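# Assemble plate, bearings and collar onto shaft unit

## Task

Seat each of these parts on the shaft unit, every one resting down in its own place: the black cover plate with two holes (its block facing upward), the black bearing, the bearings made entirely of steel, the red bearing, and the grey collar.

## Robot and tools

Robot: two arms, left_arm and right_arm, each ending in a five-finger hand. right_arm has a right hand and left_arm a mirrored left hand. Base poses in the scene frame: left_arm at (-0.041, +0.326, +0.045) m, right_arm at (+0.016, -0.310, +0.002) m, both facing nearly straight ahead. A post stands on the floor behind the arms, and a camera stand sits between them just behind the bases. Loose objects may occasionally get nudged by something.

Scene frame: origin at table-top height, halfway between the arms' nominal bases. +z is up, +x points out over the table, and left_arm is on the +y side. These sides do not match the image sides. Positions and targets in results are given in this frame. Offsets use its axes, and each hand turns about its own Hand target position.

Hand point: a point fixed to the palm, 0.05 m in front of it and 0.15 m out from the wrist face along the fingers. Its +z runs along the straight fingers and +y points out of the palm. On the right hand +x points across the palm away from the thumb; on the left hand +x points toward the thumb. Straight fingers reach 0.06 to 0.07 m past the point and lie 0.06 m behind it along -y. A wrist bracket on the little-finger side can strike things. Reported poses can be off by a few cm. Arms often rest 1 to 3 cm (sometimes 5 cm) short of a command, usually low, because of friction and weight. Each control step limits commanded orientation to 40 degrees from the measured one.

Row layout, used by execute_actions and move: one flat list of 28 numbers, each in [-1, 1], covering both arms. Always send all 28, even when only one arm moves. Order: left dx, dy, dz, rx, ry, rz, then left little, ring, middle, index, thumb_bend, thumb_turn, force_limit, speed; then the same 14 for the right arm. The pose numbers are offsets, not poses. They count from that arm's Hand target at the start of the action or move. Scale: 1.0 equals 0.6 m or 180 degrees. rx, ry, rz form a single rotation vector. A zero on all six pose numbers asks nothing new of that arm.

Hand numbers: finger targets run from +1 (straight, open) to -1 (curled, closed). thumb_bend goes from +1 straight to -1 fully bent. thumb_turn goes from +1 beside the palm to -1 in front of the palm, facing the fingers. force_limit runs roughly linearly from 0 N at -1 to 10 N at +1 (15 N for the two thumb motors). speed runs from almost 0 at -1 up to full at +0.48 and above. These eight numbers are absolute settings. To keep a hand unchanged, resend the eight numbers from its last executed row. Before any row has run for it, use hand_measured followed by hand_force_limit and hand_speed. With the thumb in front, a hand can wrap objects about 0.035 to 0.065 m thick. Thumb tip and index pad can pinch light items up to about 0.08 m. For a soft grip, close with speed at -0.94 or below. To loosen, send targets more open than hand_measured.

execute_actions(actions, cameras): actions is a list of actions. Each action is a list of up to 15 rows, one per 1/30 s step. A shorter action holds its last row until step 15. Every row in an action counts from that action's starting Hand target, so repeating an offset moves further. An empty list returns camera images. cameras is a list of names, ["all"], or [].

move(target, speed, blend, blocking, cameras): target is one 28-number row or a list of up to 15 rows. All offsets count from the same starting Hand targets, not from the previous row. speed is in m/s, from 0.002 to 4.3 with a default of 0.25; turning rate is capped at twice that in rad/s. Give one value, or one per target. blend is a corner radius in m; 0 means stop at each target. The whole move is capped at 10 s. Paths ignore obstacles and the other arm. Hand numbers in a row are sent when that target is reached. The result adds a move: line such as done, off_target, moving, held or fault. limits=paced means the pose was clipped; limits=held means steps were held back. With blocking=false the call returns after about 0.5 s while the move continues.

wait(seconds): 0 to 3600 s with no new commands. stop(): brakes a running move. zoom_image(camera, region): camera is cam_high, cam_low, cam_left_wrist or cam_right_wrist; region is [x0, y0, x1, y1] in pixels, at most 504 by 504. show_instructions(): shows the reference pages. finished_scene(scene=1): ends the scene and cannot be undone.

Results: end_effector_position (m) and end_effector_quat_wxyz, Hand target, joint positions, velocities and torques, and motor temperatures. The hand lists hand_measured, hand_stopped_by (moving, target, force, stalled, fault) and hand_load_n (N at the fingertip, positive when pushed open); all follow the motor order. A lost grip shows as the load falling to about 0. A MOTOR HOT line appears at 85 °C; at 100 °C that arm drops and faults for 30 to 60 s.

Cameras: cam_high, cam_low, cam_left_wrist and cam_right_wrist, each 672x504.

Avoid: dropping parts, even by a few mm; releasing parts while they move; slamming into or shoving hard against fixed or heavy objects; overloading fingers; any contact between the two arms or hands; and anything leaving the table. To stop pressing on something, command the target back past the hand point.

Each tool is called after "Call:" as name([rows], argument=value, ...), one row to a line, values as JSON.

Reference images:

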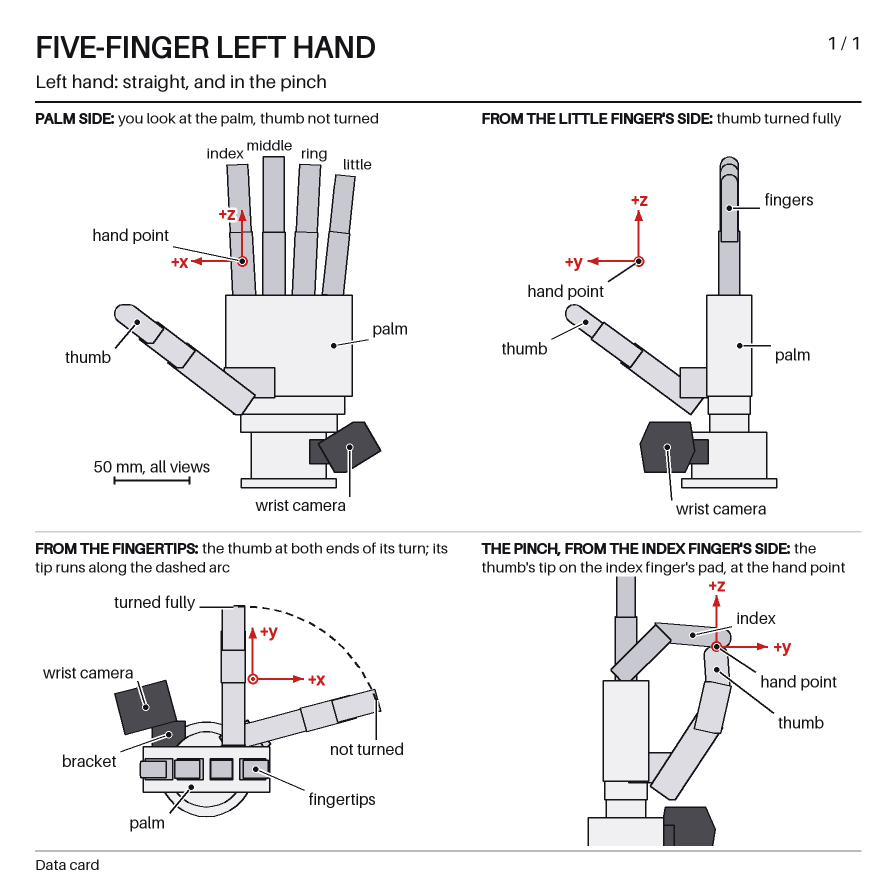

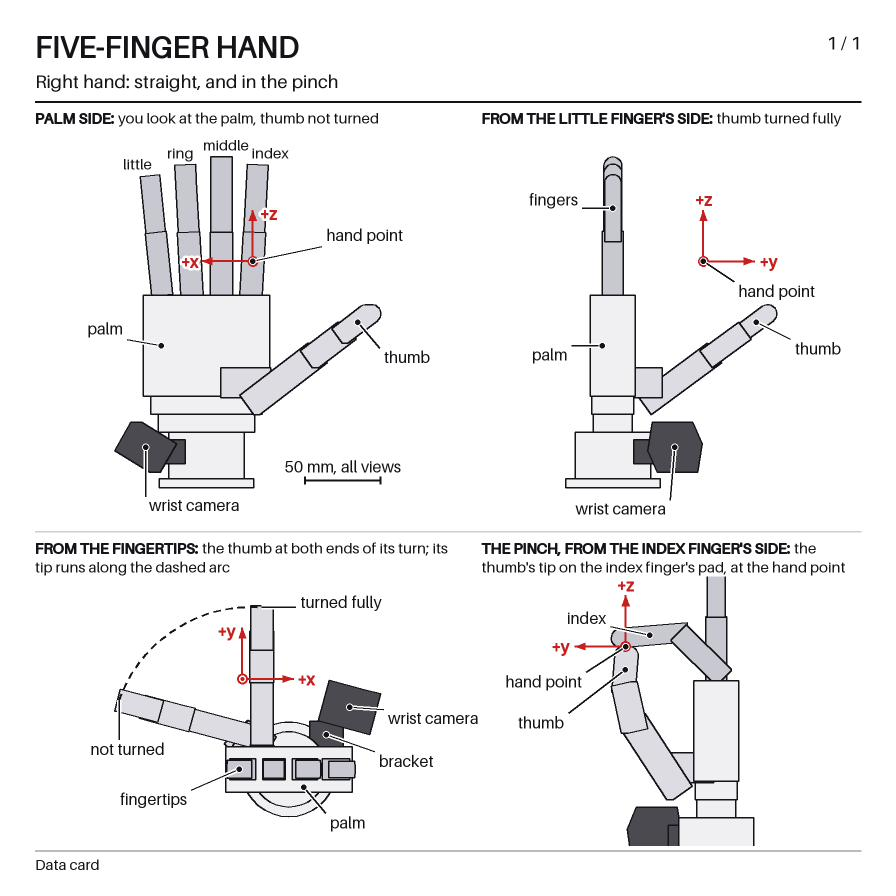

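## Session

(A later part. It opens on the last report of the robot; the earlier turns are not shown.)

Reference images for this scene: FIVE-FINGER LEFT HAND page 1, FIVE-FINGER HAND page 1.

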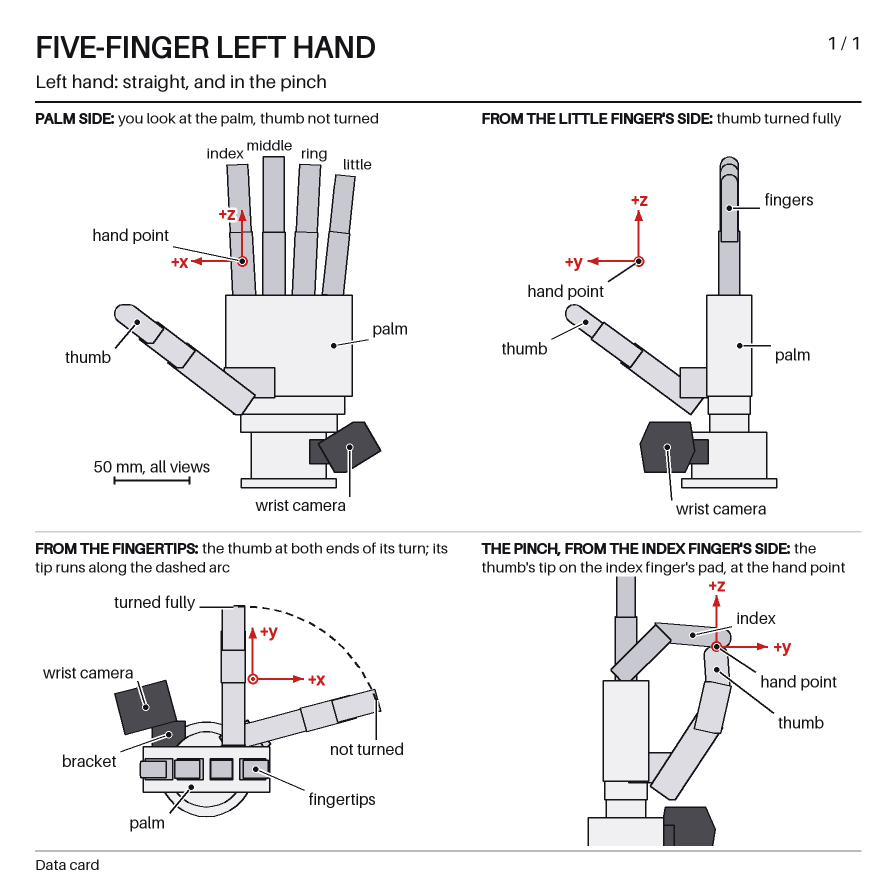

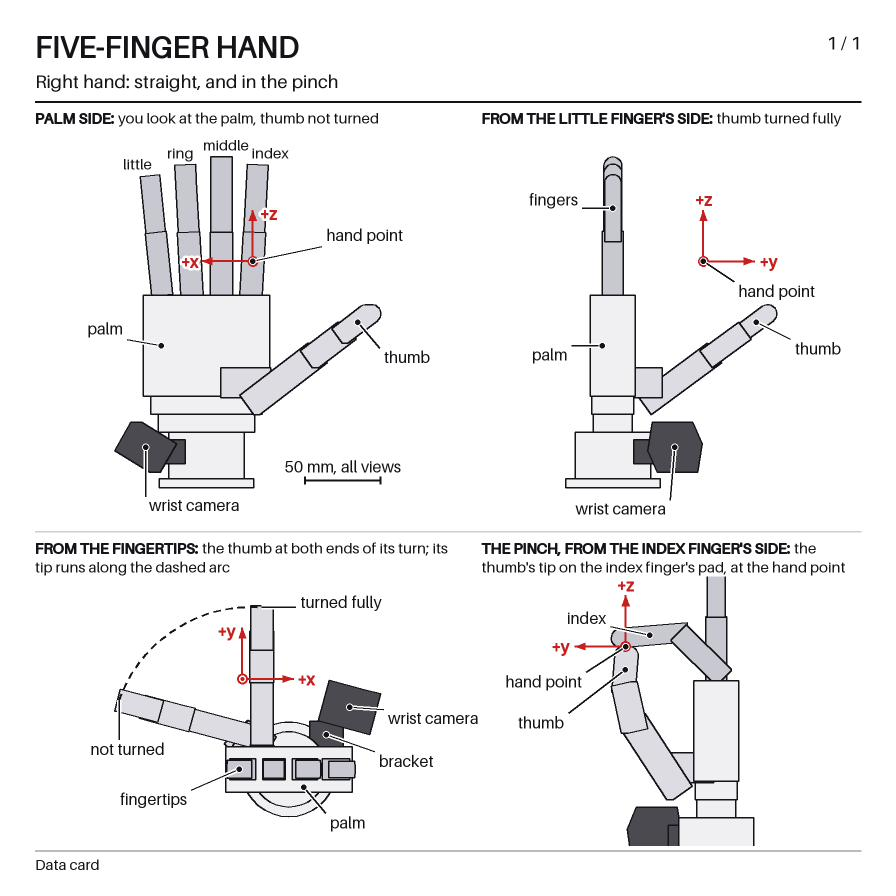

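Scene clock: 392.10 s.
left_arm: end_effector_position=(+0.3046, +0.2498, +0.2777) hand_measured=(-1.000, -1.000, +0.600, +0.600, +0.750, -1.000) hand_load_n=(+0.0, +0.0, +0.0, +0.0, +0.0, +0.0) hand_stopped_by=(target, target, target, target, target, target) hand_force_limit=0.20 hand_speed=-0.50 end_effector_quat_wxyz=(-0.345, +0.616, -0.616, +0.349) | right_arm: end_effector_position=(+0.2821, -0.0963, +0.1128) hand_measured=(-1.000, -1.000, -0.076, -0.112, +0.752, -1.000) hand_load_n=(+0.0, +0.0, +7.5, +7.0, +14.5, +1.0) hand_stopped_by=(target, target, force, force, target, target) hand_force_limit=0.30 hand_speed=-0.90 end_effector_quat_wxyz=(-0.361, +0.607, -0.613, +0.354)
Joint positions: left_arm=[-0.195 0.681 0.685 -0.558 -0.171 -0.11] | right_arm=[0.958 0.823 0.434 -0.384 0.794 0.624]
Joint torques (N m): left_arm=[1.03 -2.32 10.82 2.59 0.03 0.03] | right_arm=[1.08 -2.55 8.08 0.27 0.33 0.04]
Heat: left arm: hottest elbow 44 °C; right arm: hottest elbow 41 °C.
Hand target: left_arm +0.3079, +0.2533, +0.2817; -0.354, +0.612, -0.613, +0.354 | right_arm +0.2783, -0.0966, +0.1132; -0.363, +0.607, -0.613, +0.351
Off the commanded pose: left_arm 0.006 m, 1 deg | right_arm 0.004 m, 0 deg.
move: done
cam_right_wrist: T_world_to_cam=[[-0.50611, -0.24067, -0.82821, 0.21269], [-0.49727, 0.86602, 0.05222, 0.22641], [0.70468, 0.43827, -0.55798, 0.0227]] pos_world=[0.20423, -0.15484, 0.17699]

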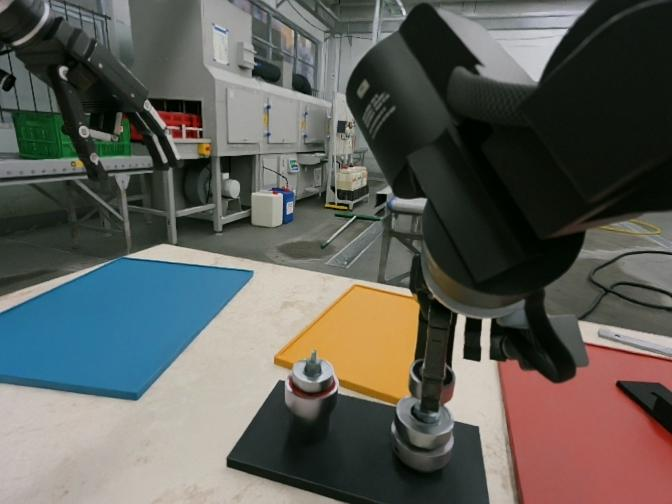

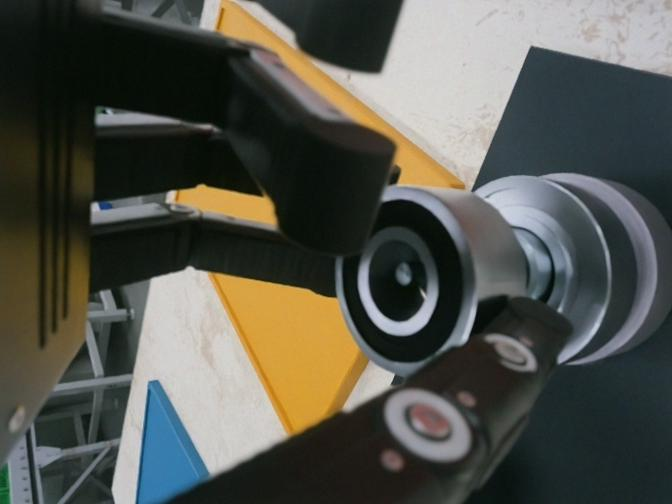

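Call:
move(target=[0,0,0,0,0,0,-1,-1,0.6,0.6,0.75,-1,0.2,-0.5,0.003,0.0,-0.014,0.0,0,0,-1,-1,-0.18,-0.24,0.75,-1,0.3,-0.9], speed=[0.03], cameras=["cam_low","cam_right_wrist"])

Call:
zoom_image(camera="cam_low", region=[385, 320, 505, 440])

Call:
zoom_image(camera="cam_right_wrist", region=[320, 160, 600, 420])

Scene clock: 393.30 s.
left_arm: end_effector_position=(+0.3046, +0.2498, +0.2777) hand_measured=(-1.000, -1.000, +0.600, +0.600, +0.750, -1.000) hand_load_n=(+0.0, +0.0, +0.0, +0.0, +0.0, +0.0) hand_stopped_by=(target, target, target, target, target, target) hand_force_limit=0.20 hand_speed=-0.50 end_effector_quat_wxyz=(-0.345, +0.616, -0.616, +0.349) | right_arm: end_effector_position=(+0.2820, -0.0965, +0.1106) hand_measured=(-1.000, -1.000, -0.076, -0.112, +0.752, -1.000) hand_load_n=(+0.0, +0.0, +7.5, +7.0, +14.5, +1.0) hand_stopped_by=(target, target, force, force, target, target) hand_force_limit=0.30 hand_speed=-0.90 end_effector_quat_wxyz=(-0.363, +0.605, -0.614, +0.353)
Joint positions: left_arm=[-0.195 0.681 0.685 -0.558 -0.171 -0.11] | right_arm=[0.958 0.823 0.425 -0.37 0.795 0.624]
Joint torques (N m): left_arm=[0.79 -2.37 10.86 2.63 0.05 0.08] | right_arm=[0.56 -1.26 7.49 1.18 0.15 -0.02]
Heat: left arm: hottest elbow 44 °C; right arm: hottest elbow 41 °C.
Hand target: left_arm +0.3079, +0.2533, +0.2817; -0.354, +0.612, -0.613, +0.354 | right_arm +0.2802, -0.0965, +0.1049; -0.363, +0.607, -0.613, +0.351
Off the commanded pose: left_arm 0.006 m, 1 deg | right_arm 0.006 m, 0 deg.
move: done
cam_right_wrist: T_world_to_cam=[[-0.50362, -0.23627, -0.83099, 0.21086], [-0.49687, 0.86609, 0.05487, 0.22621], [0.70674, 0.44053, -0.55358, 0.02074]] pos_world=[0.20393, -0.15524, 0.17429]

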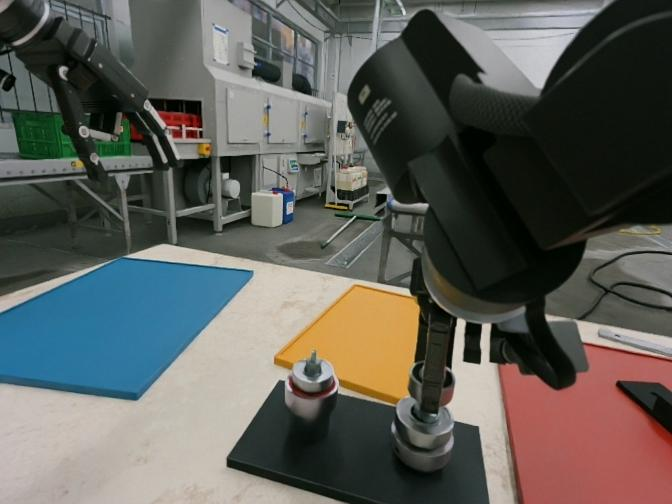

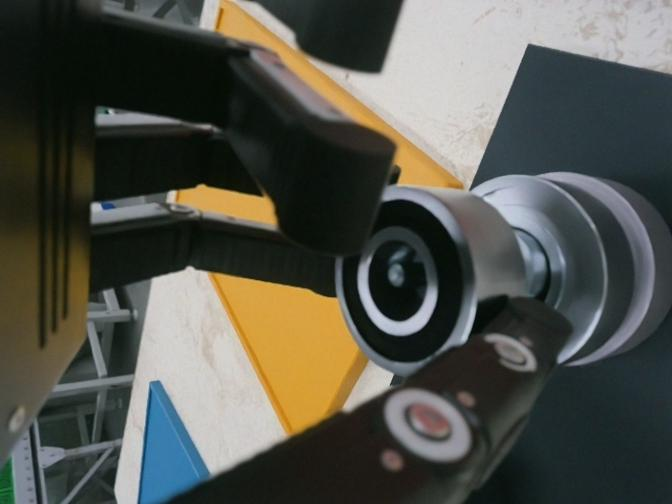

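Scaled by 4.200.

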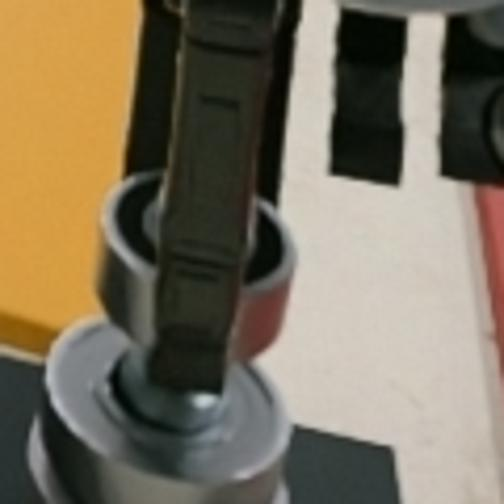

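Scaled by 1.800.

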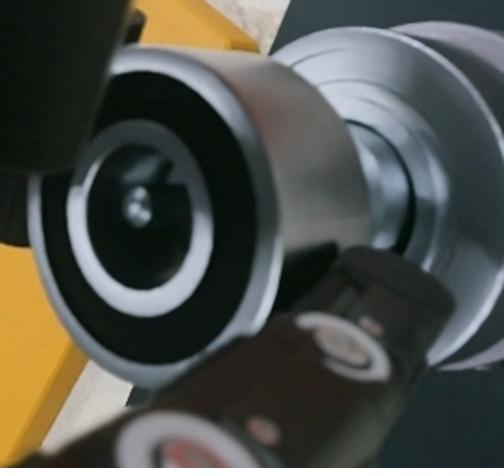

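Call:
move(target=[0,0,0,0,0,0,-1,-1,0.6,0.6,0.75,-1,0.2,-0.5,0.009,0.002,-0.002,0.0,0,0,-1,-1,-0.18,-0.24,0.75,-1,0.3,-0.9], speed=[0.03], cameras=["cam_low","cam_right_wrist"])

Call:
zoom_image(camera="cam_low", region=[385, 320, 505, 440])

Call:
zoom_image(camera="cam_right_wrist", region=[320, 160, 600, 420])

Scene clock: 394.33 s.
left_arm: end_effector_position=(+0.3046, +0.2498, +0.2777) hand_measured=(-1.000, -1.000, +0.600, +0.600, +0.750, -1.000) hand_load_n=(+0.0, +0.0, +0.0, +0.0, +0.0, +0.0) hand_stopped_by=(target, target, target, target, target, target) hand_force_limit=0.20 hand_speed=-0.50 end_effector_quat_wxyz=(-0.345, +0.616, -0.616, +0.349) | right_arm: end_effector_position=(+0.2829, -0.0960, +0.1046) hand_measured=(-1.000, -1.000, -0.076, -0.112, +0.752, -1.000) hand_load_n=(+0.0, +0.0, +7.5, +6.5, +15.0, +1.0) hand_stopped_by=(target, target, force, force, target, target) hand_force_limit=0.30 hand_speed=-0.90 end_effector_quat_wxyz=(-0.360, +0.609, -0.614, +0.351)
Joint positions: left_arm=[-0.195 0.681 0.685 -0.558 -0.171 -0.11] | right_arm=[0.951 0.84 0.419 -0.352 0.783 0.619]
Joint torques (N m): left_arm=[1.2 -2.02 10.92 2.52 0.02 0.02] | right_arm=[-0.21 -1.2 8.03 1.61 0.13 -0.11]
Heat: left arm: hottest elbow 44 °C; right arm: hottest elbow 41 °C.
Hand target: left_arm +0.3079, +0.2533, +0.2817; -0.354, +0.612, -0.613, +0.354 | right_arm +0.2856, -0.0953, +0.1038; -0.363, +0.607, -0.613, +0.351
Off the commanded pose: left_arm 0.006 m, 1 deg | right_arm 0.003 m, 0 deg.
move: done
cam_right_wrist: T_world_to_cam=[[-0.51029, -0.24088, -0.82558, 0.20727], [-0.49925, 0.86463, 0.05631, 0.22697], [0.70026, 0.4409, -0.56147, 0.01934]] pos_world=[0.20554, -0.15484, 0.1692]

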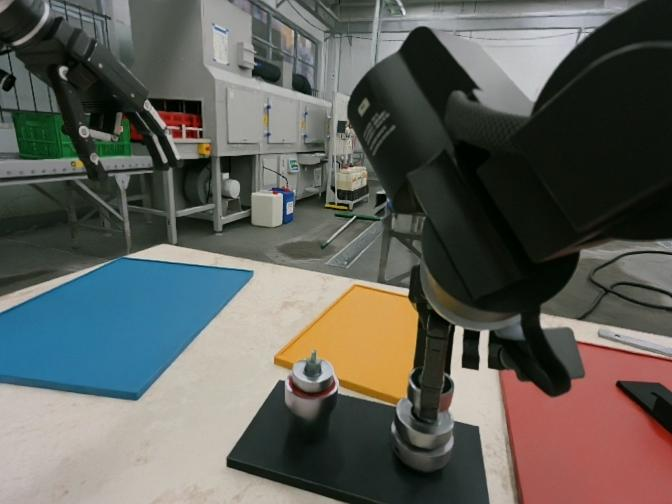

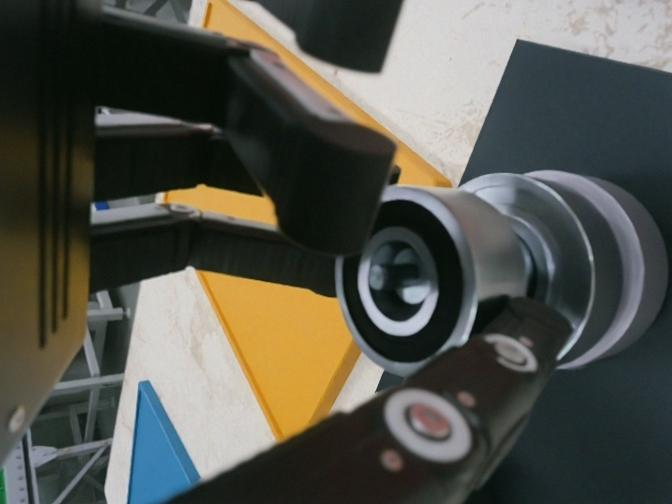

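Scaled by 4.200.

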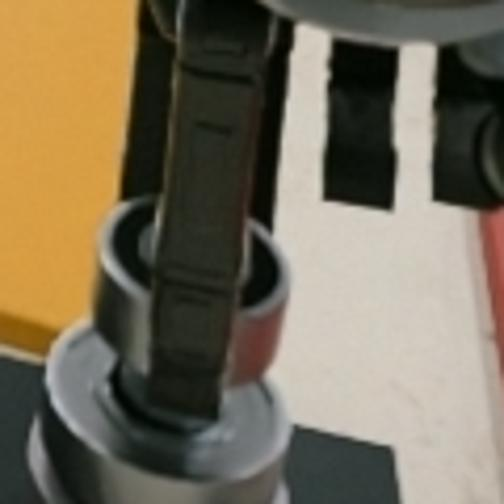

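Scaled by 1.800.

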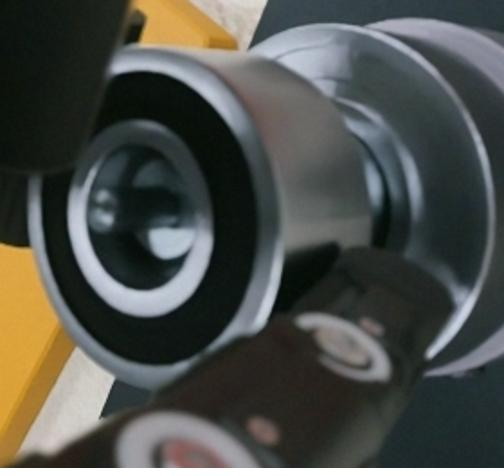

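Call:
move(target=[0,0,0,0,0,0,-1,-1,0.6,0.6,0.75,-1,0.2,-0.5,0.000,0.0,-0.014,0.0,0,0,-1,-1,-0.18,-0.24,0.75,-1,0.3,-0.9], speed=[0.03], cameras=["cam_low","cam_right_wrist"])

Call:
zoom_image(camera="cam_low", region=[385, 320, 505, 440])

Call:
zoom_image(camera="cam_right_wrist", region=[320, 160, 600, 420])

Scene clock: 395.43 s.
left_arm: end_effector_position=(+0.3046, +0.2498, +0.2777) hand_measured=(-1.000, -1.000, +0.600, +0.600, +0.750, -1.000) hand_load_n=(+0.0, +0.0, +0.0, +0.0, +0.0, +0.5) hand_stopped_by=(target, target, target, target, target, target) hand_force_limit=0.20 hand_speed=-0.50 end_effector_quat_wxyz=(-0.345, +0.616, -0.616, +0.349) | right_arm: end_effector_position=(+0.2832, -0.0956, +0.0969) hand_measured=(-1.000, -1.000, -0.076, -0.112, +0.752, -1.000) hand_load_n=(+0.0, +0.0, +7.5, +7.0, +14.5, +0.5) hand_stopped_by=(target, target, force, force, target, target) hand_force_limit=0.30 hand_speed=-0.90 end_effector_quat_wxyz=(-0.361, +0.608, -0.614, +0.350)
Joint positions: left_arm=[-0.195 0.681 0.685 -0.558 -0.171 -0.11] | right_arm=[0.95 0.856 0.403 -0.317 0.782 0.619]
Joint torques (N m): left_arm=[0.44 -2.32 10.88 2.65 0.05 0.07] | right_arm=[-0.09 -1.26 7.88 1.59 0.17 -0.11]
Heat: left arm: hottest elbow 44 °C; right arm: hottest elbow 41 °C.
Hand target: left_arm +0.3079, +0.2533, +0.2817; -0.354, +0.612, -0.613, +0.354 | right_arm +0.2855, -0.0953, +0.0953; -0.363, +0.607, -0.613, +0.351
Off the commanded pose: left_arm 0.006 m, 1 deg | right_arm 0.003 m, 0 deg.
move: done
cam_right_wrist: T_world_to_cam=[[-0.5094, -0.23954, -0.82652, 0.20118], [-0.49977, 0.86425, 0.05754, 0.22729], [0.70053, 0.44238, -0.55996, 0.01446]] pos_world=[0.20594, -0.15464, 0.1613]

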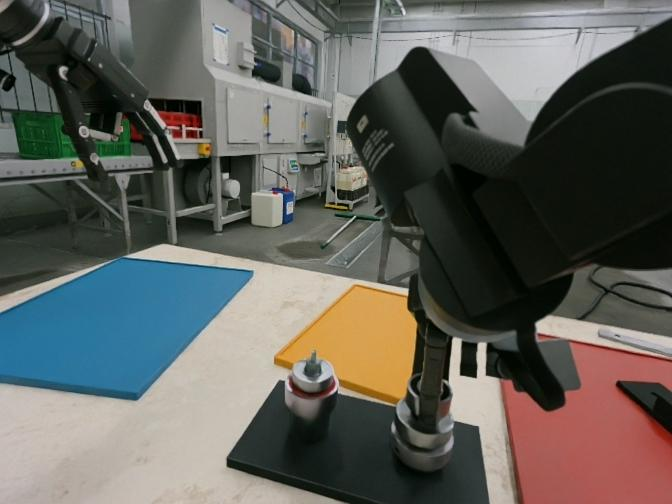

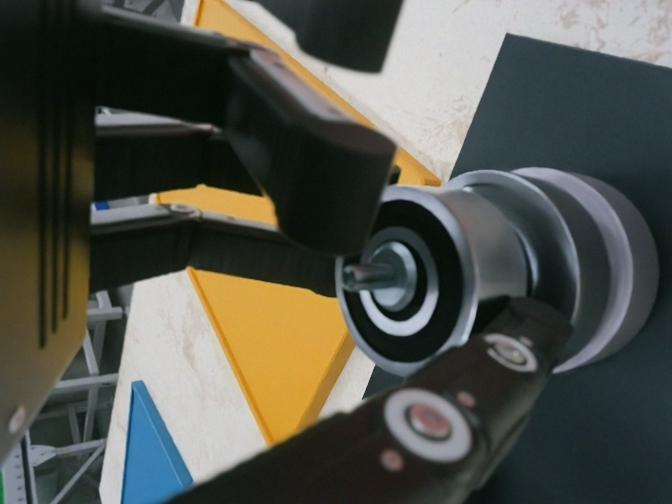

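Scaled by 4.200.

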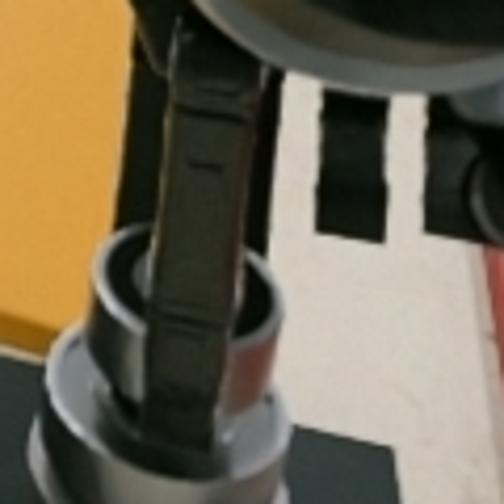

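Scaled by 1.800.

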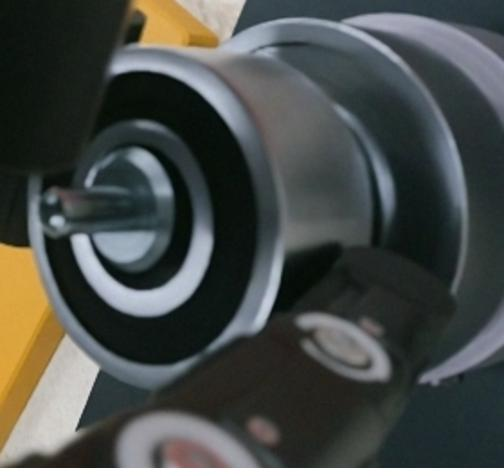

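Call:
move(target=[0,0,0,0,0,0,-1,-1,0.6,0.6,0.75,-1,0.2,-0.5,0.000,0.0,-0.0115,0.0,0,0,-1,-1,-0.18,-0.24,0.75,-1,0.3,-0.9], speed=[0.03], cameras=["cam_low","cam_right_wrist"])

Call:
zoom_image(camera="cam_low", region=[385, 320, 505, 440])

Call:
zoom_image(camera="cam_right_wrist", region=[320, 160, 600, 420])

Scene clock: 396.40 s.
left_arm: end_effector_position=(+0.3046, +0.2498, +0.2777) hand_measured=(-1.000, -1.000, +0.600, +0.600, +0.750, -1.000) hand_load_n=(+0.0, +0.0, +0.0, +0.0, +0.0, +0.0) hand_stopped_by=(target, target, target, target, target, target) hand_force_limit=0.20 hand_speed=-0.50 end_effector_quat_wxyz=(-0.345, +0.616, -0.616, +0.349) | right_arm: end_effector_position=(+0.2838, -0.0950, +0.0933) hand_measured=(-1.000, -1.000, -0.076, -0.112, +0.752, -1.000) hand_load_n=(+0.5, +0.5, +7.0, +6.0, +15.5, +0.0) hand_stopped_by=(target, target, force, force, target, target) hand_force_limit=0.30 hand_speed=-0.90 end_effector_quat_wxyz=(-0.363, +0.608, -0.613, +0.351)
Joint positions: left_arm=[-0.195 0.681 0.685 -0.558 -0.171 -0.11] | right_arm=[0.95 0.865 0.394 -0.292 0.782 0.614]
Joint torques (N m): left_arm=[1.14 -2.32 10.96 2.74 0.03 0.08] | right_arm=[-0.15 -0.85 7.45 1.72 0.17 -0.07]
Heat: left arm: hottest elbow 44 °C; right arm: hottest elbow 41 °C.
Hand target: left_arm +0.3079, +0.2533, +0.2817; -0.354, +0.612, -0.613, +0.354 | right_arm +0.2855, -0.0954, +0.0883; -0.363, +0.607, -0.613, +0.351
Off the commanded pose: left_arm 0.006 m, 1 deg | right_arm 0.005 m, 0 deg.
move: done
cam_right_wrist: T_world_to_cam=[[-0.50573, -0.23999, -0.82864, 0.19783], [-0.50207, 0.86298, 0.05649, 0.22778], [0.70154, 0.4446, -0.55693, 0.01137]] pos_world=[0.20643, -0.15414, 0.1574]

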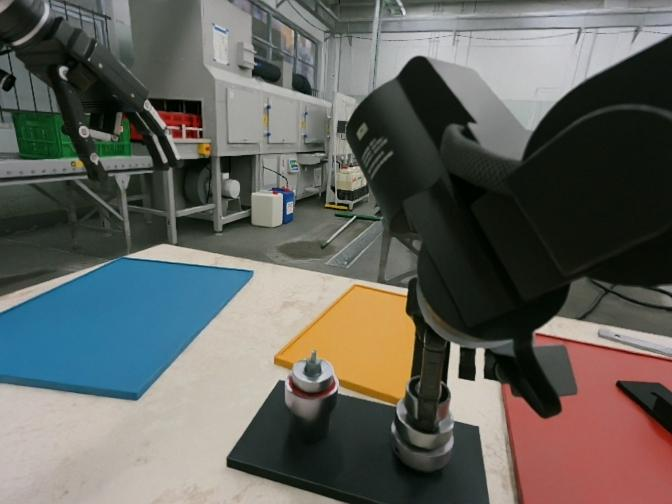

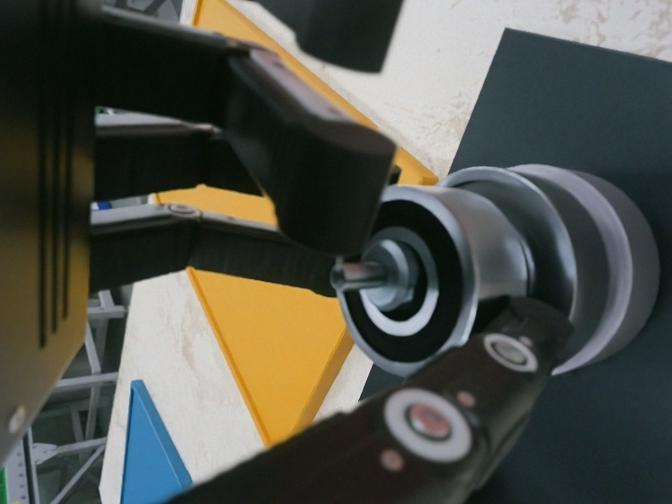

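Scaled by 4.200.

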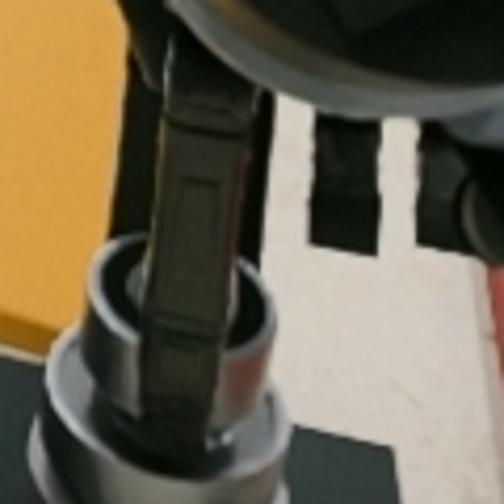

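Scaled by 1.800.

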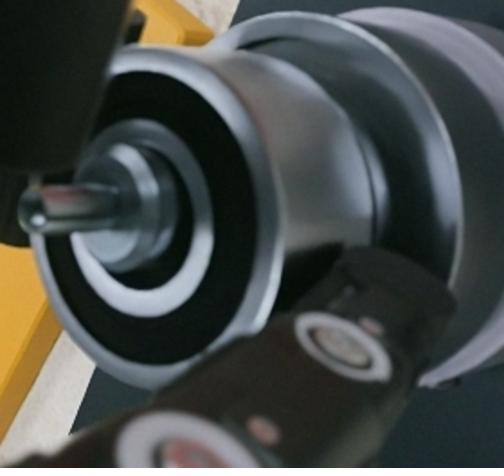

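Call:
move(target=[0,0,0,0,0,0,-1,-1,0.6,0.6,0.75,-1,0.2,-0.5,0.000,0.0,-0.004,0.0,0,0,-1,-1,-0.18,-0.24,0.75,-1,0.3,-0.9], speed=[0.03], cameras=["cam_right_wrist"])

Scene clock: 397.80 s.
left_arm: end_effector_position=(+0.3046, +0.2498, +0.2777) hand_measured=(-1.000, -1.000, +0.600, +0.600, +0.750, -1.000) hand_load_n=(+0.0, +0.0, +0.0, +0.0, +0.0, +0.0) hand_stopped_by=(target, target, target, target, target, target) hand_force_limit=0.20 hand_speed=-0.50 end_effector_quat_wxyz=(-0.345, +0.616, -0.616, +0.349) | right_arm: end_effector_position=(+0.2841, -0.0951, +0.0932) hand_measured=(-1.000, -1.000, -0.076, -0.112, +0.754, -1.000) hand_load_n=(+0.0, +0.0, +6.5, +5.0, +15.5, +0.0) hand_stopped_by=(target, target, force, force, target, target) hand_force_limit=0.30 hand_speed=-0.90 end_effector_quat_wxyz=(-0.363, +0.609, -0.611, +0.352)
Joint positions: left_arm=[-0.195 0.681 0.685 -0.558 -0.171 -0.11] | right_arm=[0.95 0.865 0.392 -0.286 0.783 0.608]
Joint torques (N m): left_arm=[1.14 -2.55 10.91 2.55 0.05 0.04] | right_arm=[-0.15 -0.44 7.24 1.81 0.12 -0.02]
Heat: left arm: hottest elbow 44 °C; right arm: hottest elbow 41 °C.
Hand target: left_arm +0.3079, +0.2533, +0.2817; -0.354, +0.612, -0.613, +0.354 | right_arm +0.2855, -0.0953, +0.0860; -0.363, +0.607, -0.613, +0.351
Off the commanded pose: left_arm 0.006 m, 1 deg | right_arm 0.007 m, 0 deg.
move: done
cam_right_wrist: T_world_to_cam=[[-0.50283, -0.24286, -0.82957, 0.19681], [-0.50386, 0.86216, 0.05301, 0.22885], [0.70234, 0.44464, -0.55589, 0.01089]] pos_world=[0.20663, -0.15434, 0.15719]

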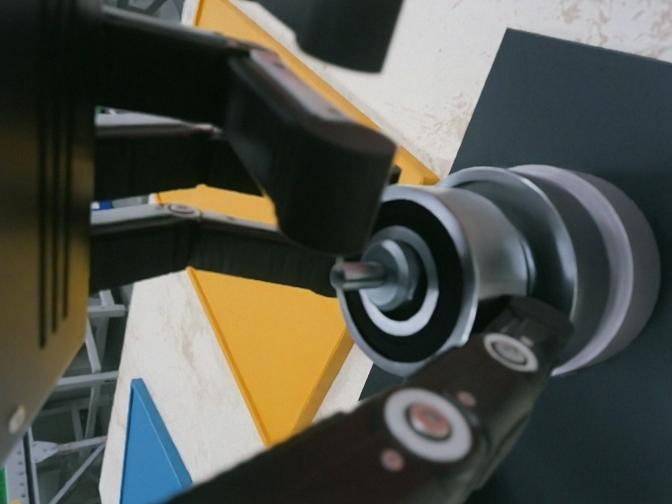

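Call:
move(target=[0,0,0,0,0,0,-1,-1,0.6,0.6,0.75,-1,0.2,-0.5,0.000,0.0,0.008,0.0,0,0,-1,-1,0.05,0.02,0.75,-1,0.3,-0.85], speed=[0.03], cameras=["cam_low","cam_right_wrist"])

Call:
zoom_image(camera="cam_low", region=[385, 340, 505, 460])

Scene clock: 398.60 s.
left_arm: end_effector_position=(+0.3046, +0.2498, +0.2777) hand_measured=(-1.000, -1.000, +0.600, +0.600, +0.750, -1.000) hand_load_n=(+0.0, +0.0, +0.0, +0.0, -0.5, +0.0) hand_stopped_by=(target, target, target, target, target, target) hand_force_limit=0.20 hand_speed=-0.50 end_effector_quat_wxyz=(-0.345, +0.616, -0.616, +0.349) | right_arm: end_effector_position=(+0.2834, -0.0955, +0.0914) hand_measured=(-1.000, -1.000, +0.050, +0.020, +0.750, -1.000) hand_load_n=(+0.0, +0.0, +0.0, +0.0, +0.5, +0.0) hand_stopped_by=(target, target, target, target, target, target) hand_force_limit=0.30 hand_speed=-0.85 end_effector_quat_wxyz=(-0.362, +0.611, -0.611, +0.352)
Joint positions: left_arm=[-0.195 0.681 0.685 -0.558 -0.171 -0.11] | right_arm=[0.95 0.867 0.39 -0.286 0.781 0.607]
Joint torques (N m): left_arm=[1.14 -1.9 10.8 2.73 0.01 0.1] | right_arm=[-0.21 -1.38 8.06 1.16 0.19 -0.01]
Heat: left arm: hottest elbow 44 °C; right arm: hottest elbow 41 °C.
Hand target: left_arm +0.3079, +0.2533, +0.2817; -0.354, +0.612, -0.613, +0.354 | right_arm +0.2855, -0.0954, +0.0907; -0.363, +0.607, -0.613, +0.351
Off the commanded pose: left_arm 0.006 m, 1 deg | right_arm 0.002 m, 0 deg.
move: done
cam_right_wrist: T_world_to_cam=[[-0.5053, -0.24648, -0.827, 0.19498], [-0.50523, 0.86142, 0.05196, 0.22936], [0.69958, 0.44408, -0.5598, 0.01154]] pos_world=[0.20633, -0.15464, 0.15579]

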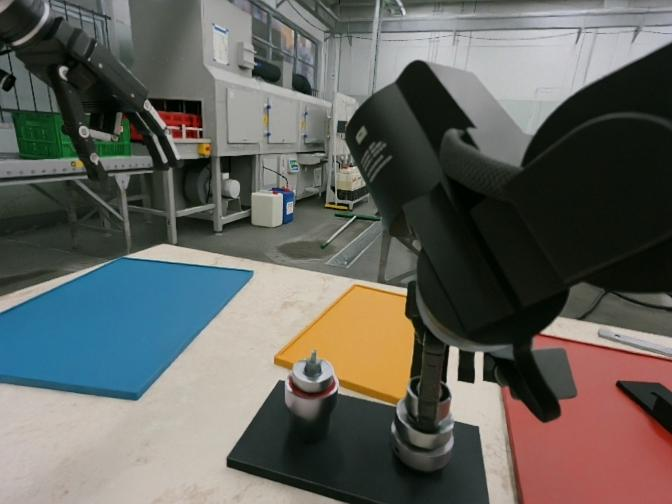

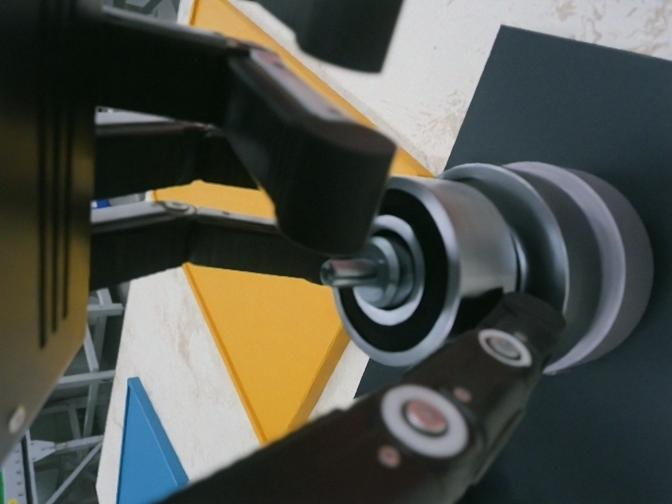

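Scaled by 4.200.

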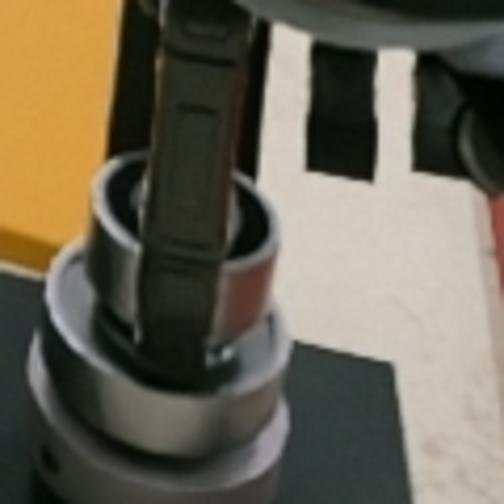

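Now retreat.

Call:
move([
  [0,0,0,0,0,0,-1,-1,0.6,0.6,0.75,-1,0.2,-0.5,-0.006,0,0.01,0,0,0,-1,-1,0.45,0.45,0.75,-1,0.35,-0.6],
  [0,0,0,0,0,0,-1,-1,0.6,0.6,0.75,-1,0.2,-0.5,-0.01,0,0.06,0,0,0,-1,-1,0.45,0.45,0.75,-1,0.35,-0.6],
  [0,0,0,0,0,0,-1,-1,0.6,0.6,0.75,-1,0.2,-0.5,-0.01,-0.02,0.2,0,0,0,-1,-1,0.45,0.45,0.75,-1,0.35,-0.6],
  [0,0,0,0,0,0,-1,-1,0.6,0.6,0.75,-1,0.2,-0.5,0.1,-0.2,0.22,0,0,0,-1,-1,0.45,0.45,0.75,-1,0.35,-0.6],
], speed=[0.04,0.05,0.08,0.12], blend=[0,0,0.03,0], cameras=["all"])

Call:
zoom_image(camera="cam_low", region=[360, 320, 540, 500])

Call:
zoom_image(camera="cam_high", region=[220, 200, 440, 380])

Scene clock: 409.10 s.
left_arm: end_effector_position=(+0.3046, +0.2498, +0.2777) hand_measured=(-1.000, -1.000, +0.600, +0.600, +0.750, -1.000) hand_load_n=(+0.0, +0.0, +0.0, +0.0, +0.0, +0.0) hand_stopped_by=(target, target, target, target, target, target) hand_force_limit=0.20 hand_speed=-0.50 end_effector_quat_wxyz=(-0.345, +0.616, -0.616, +0.349) | right_arm: end_effector_position=(+0.3297, -0.2181, +0.1931) hand_measured=(-1.000, -1.000, +0.450, +0.450, +0.750, -1.000) hand_load_n=(+0.0, +0.0, +0.0, +0.0, +0.0, +0.0) hand_stopped_by=(target, target, target, target, target, target) hand_force_limit=0.35 hand_speed=-0.60 end_effector_quat_wxyz=(-0.341, +0.619, -0.622, +0.338)
Joint positions: left_arm=[-0.195 0.681 0.685 -0.558 -0.171 -0.11] | right_arm=[0.314 0.606 0.568 -0.555 0.266 0.181]
Joint torques (N m): left_arm=[0.44 -2.08 10.92 2.58 0.05 0.06] | right_arm=[-0.21 0.38 13 1.89 -0.14 -0.12]
Heat: left arm: hottest elbow 44 °C; right arm: hottest elbow 41 °C.
Hand target: left_arm +0.3079, +0.2533, +0.2817; -0.354, +0.612, -0.613, +0.354 | right_arm +0.3455, -0.2155, +0.2226; -0.363, +0.607, -0.613, +0.351
Off the commanded pose: left_arm 0.006 m, 1 deg | right_arm 0.034 m, 3 deg.
move: off_target (right_arm)
cam_left_wrist: T_world_to_cam=[[0.4895, -0.25296, 0.83451, -0.32058], [-0.54546, -0.83548, 0.06669, 0.36036], [0.68034, -0.48784, -0.54695, 0.18489]] pos_world=[0.2277, 0.31018, 0.34462]
cam_right_wrist: T_world_to_cam=[[-0.55319, -0.24849, -0.79513, 0.28142], [-0.49516, 0.86565, 0.07397, 0.34643], [0.66992, 0.43464, -0.60191, 0.10647]] pos_world=[0.25589, -0.27623, 0.26223]

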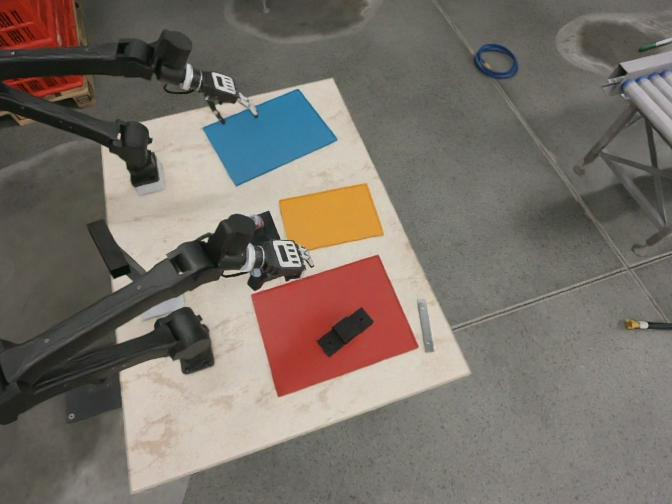

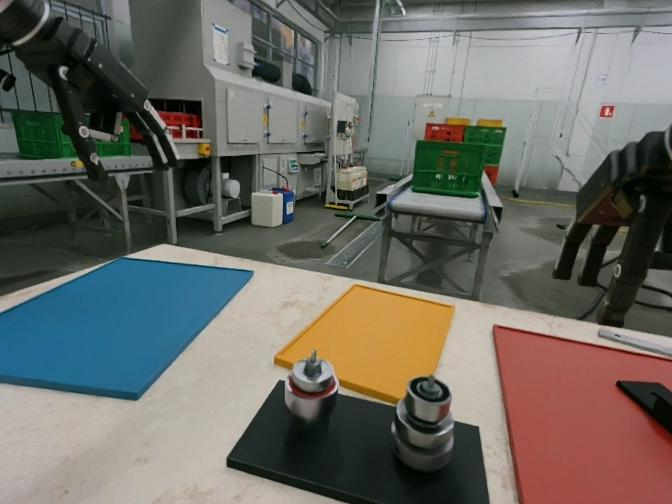

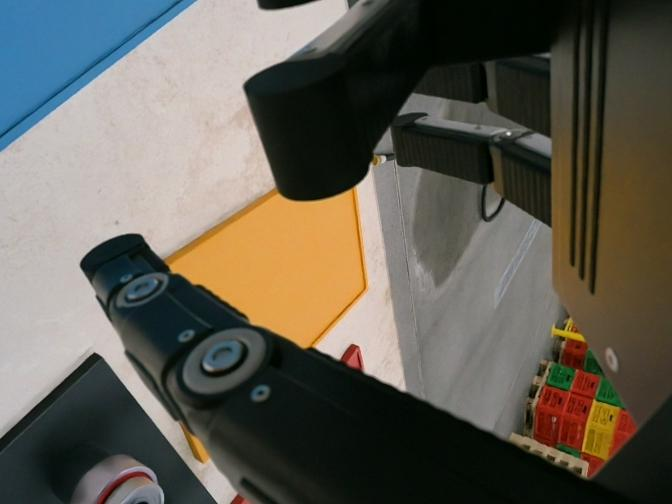

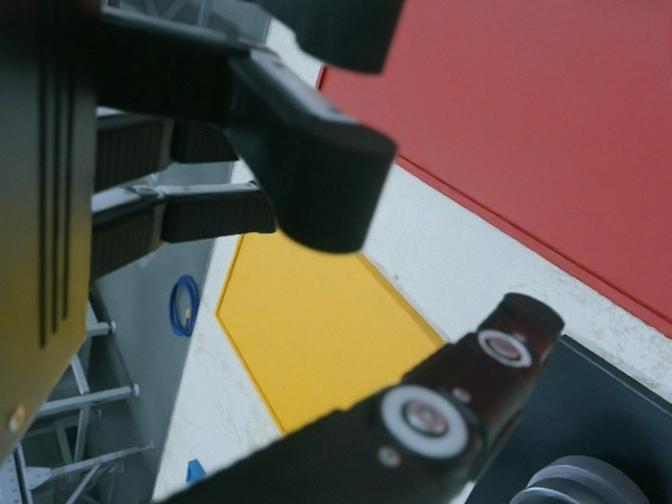

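Scaled by 2.800.

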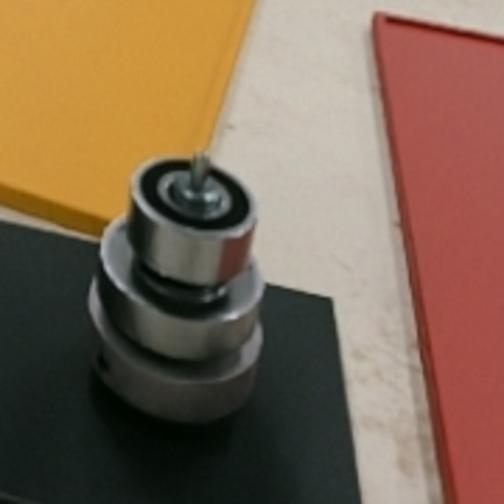

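Scaled by 2.291.

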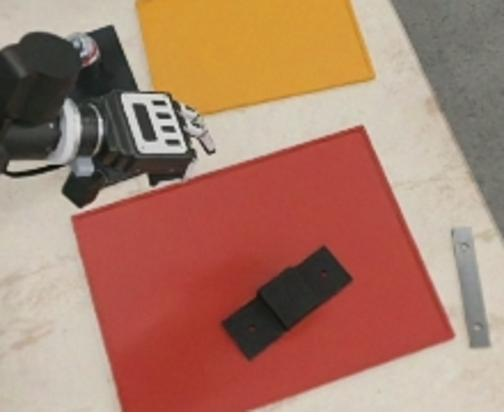

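Call:
zoom_image(camera="cam_high", region=[310, 300, 380, 362])

Scaled by 7.200.

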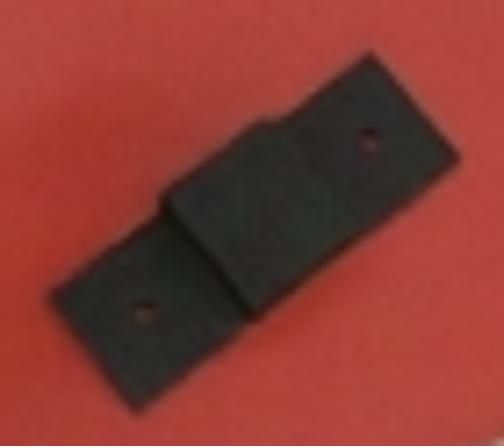

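Call:
move(target=[0,0,0,0,0,0,-1,-1,0.6,0.6,0.75,-1,0.2,-0.5,0.154,-0.261,-0.188,-0.0066,0.0021,0.1097,-1,-1,0.4,0.4,0.75,-1,0.35,-0.6], speed=0.12, cameras=["cam_low","cam_right_wrist","cam_high"])

Scene clock: 417.87 s.
left_arm: end_effector_position=(+0.3046, +0.2498, +0.2777) hand_measured=(-1.000, -1.000, +0.600, +0.600, +0.750, -1.000) hand_load_n=(+0.0, +0.0, +0.0, +0.0, +0.0, +0.0) hand_stopped_by=(target, target, target, target, target, target) hand_force_limit=0.20 hand_speed=-0.50 end_effector_quat_wxyz=(-0.345, +0.616, -0.616, +0.349) | right_arm: end_effector_position=(+0.4151, -0.3599, +0.0906) hand_measured=(-1.000, -1.000, +0.400, +0.400, +0.750, -1.000) hand_load_n=(+0.0, +0.0, +0.0, +0.0, +0.0, +0.0) hand_stopped_by=(target, target, target, target, target, target) hand_force_limit=0.35 hand_speed=-0.60 end_effector_quat_wxyz=(-0.405, +0.709, -0.514, +0.262)
Joint positions: left_arm=[-0.195 0.681 0.685 -0.558 -0.171 -0.11] | right_arm=[-0.428 1.195 0.593 -0.132 -0.646 -0.444]
Joint torques (N m): left_arm=[0.67 -1.55 10.95 2.66 0.04 0.03] | right_arm=[0.03 -4.84 11.36 1.66 -0.59 -0.12]
Heat: left arm: hottest elbow 44 °C; right arm: hottest elbow 44 °C.
Hand target: left_arm +0.3079, +0.2533, +0.2817; -0.354, +0.612, -0.613, +0.354 | right_arm +0.4380, -0.3720, +0.1100; -0.409, +0.708, -0.498, +0.288
Off the commanded pose: left_arm 0.006 m, 1 deg | right_arm 0.032 m, 4 deg.
move: off_target (right_arm)
cam_right_wrist: T_world_to_cam=[[-0.44483, -0.38815, -0.80714, 0.11774], [-0.75626, 0.64557, 0.10633, 0.54519], [0.47979, 0.6577, -0.58071, 0.20648]] pos_world=[0.36562, -0.44206, 0.15696]
Images, in order (width x height): cam_high 672x504, cam_low 672x504, cam_right_wrist 672x504.

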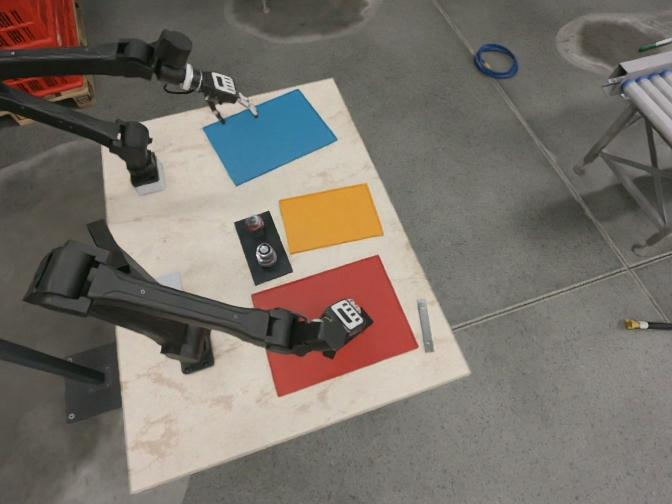

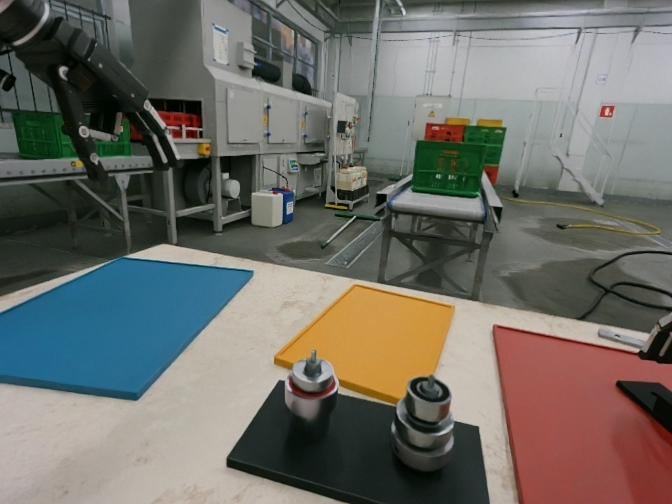

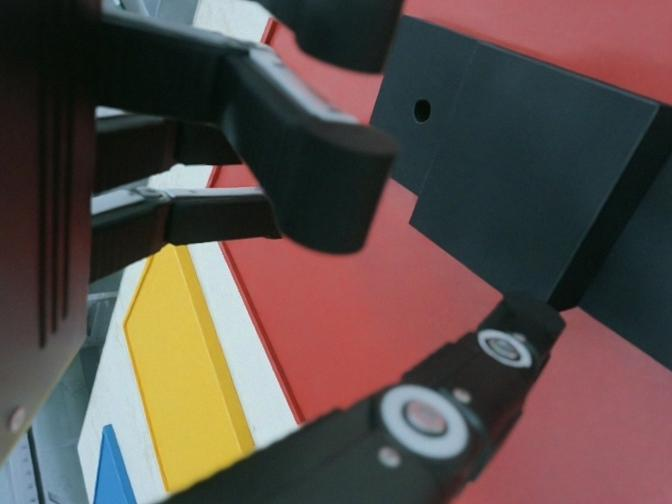

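Call:
zoom_image(camera="cam_right_wrist", region=[380, 0, 672, 340])

Scaled by 1.482.

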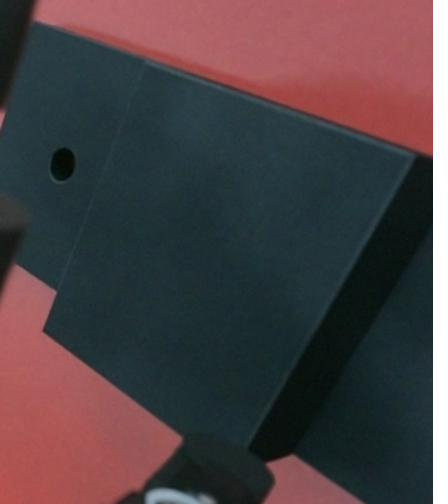

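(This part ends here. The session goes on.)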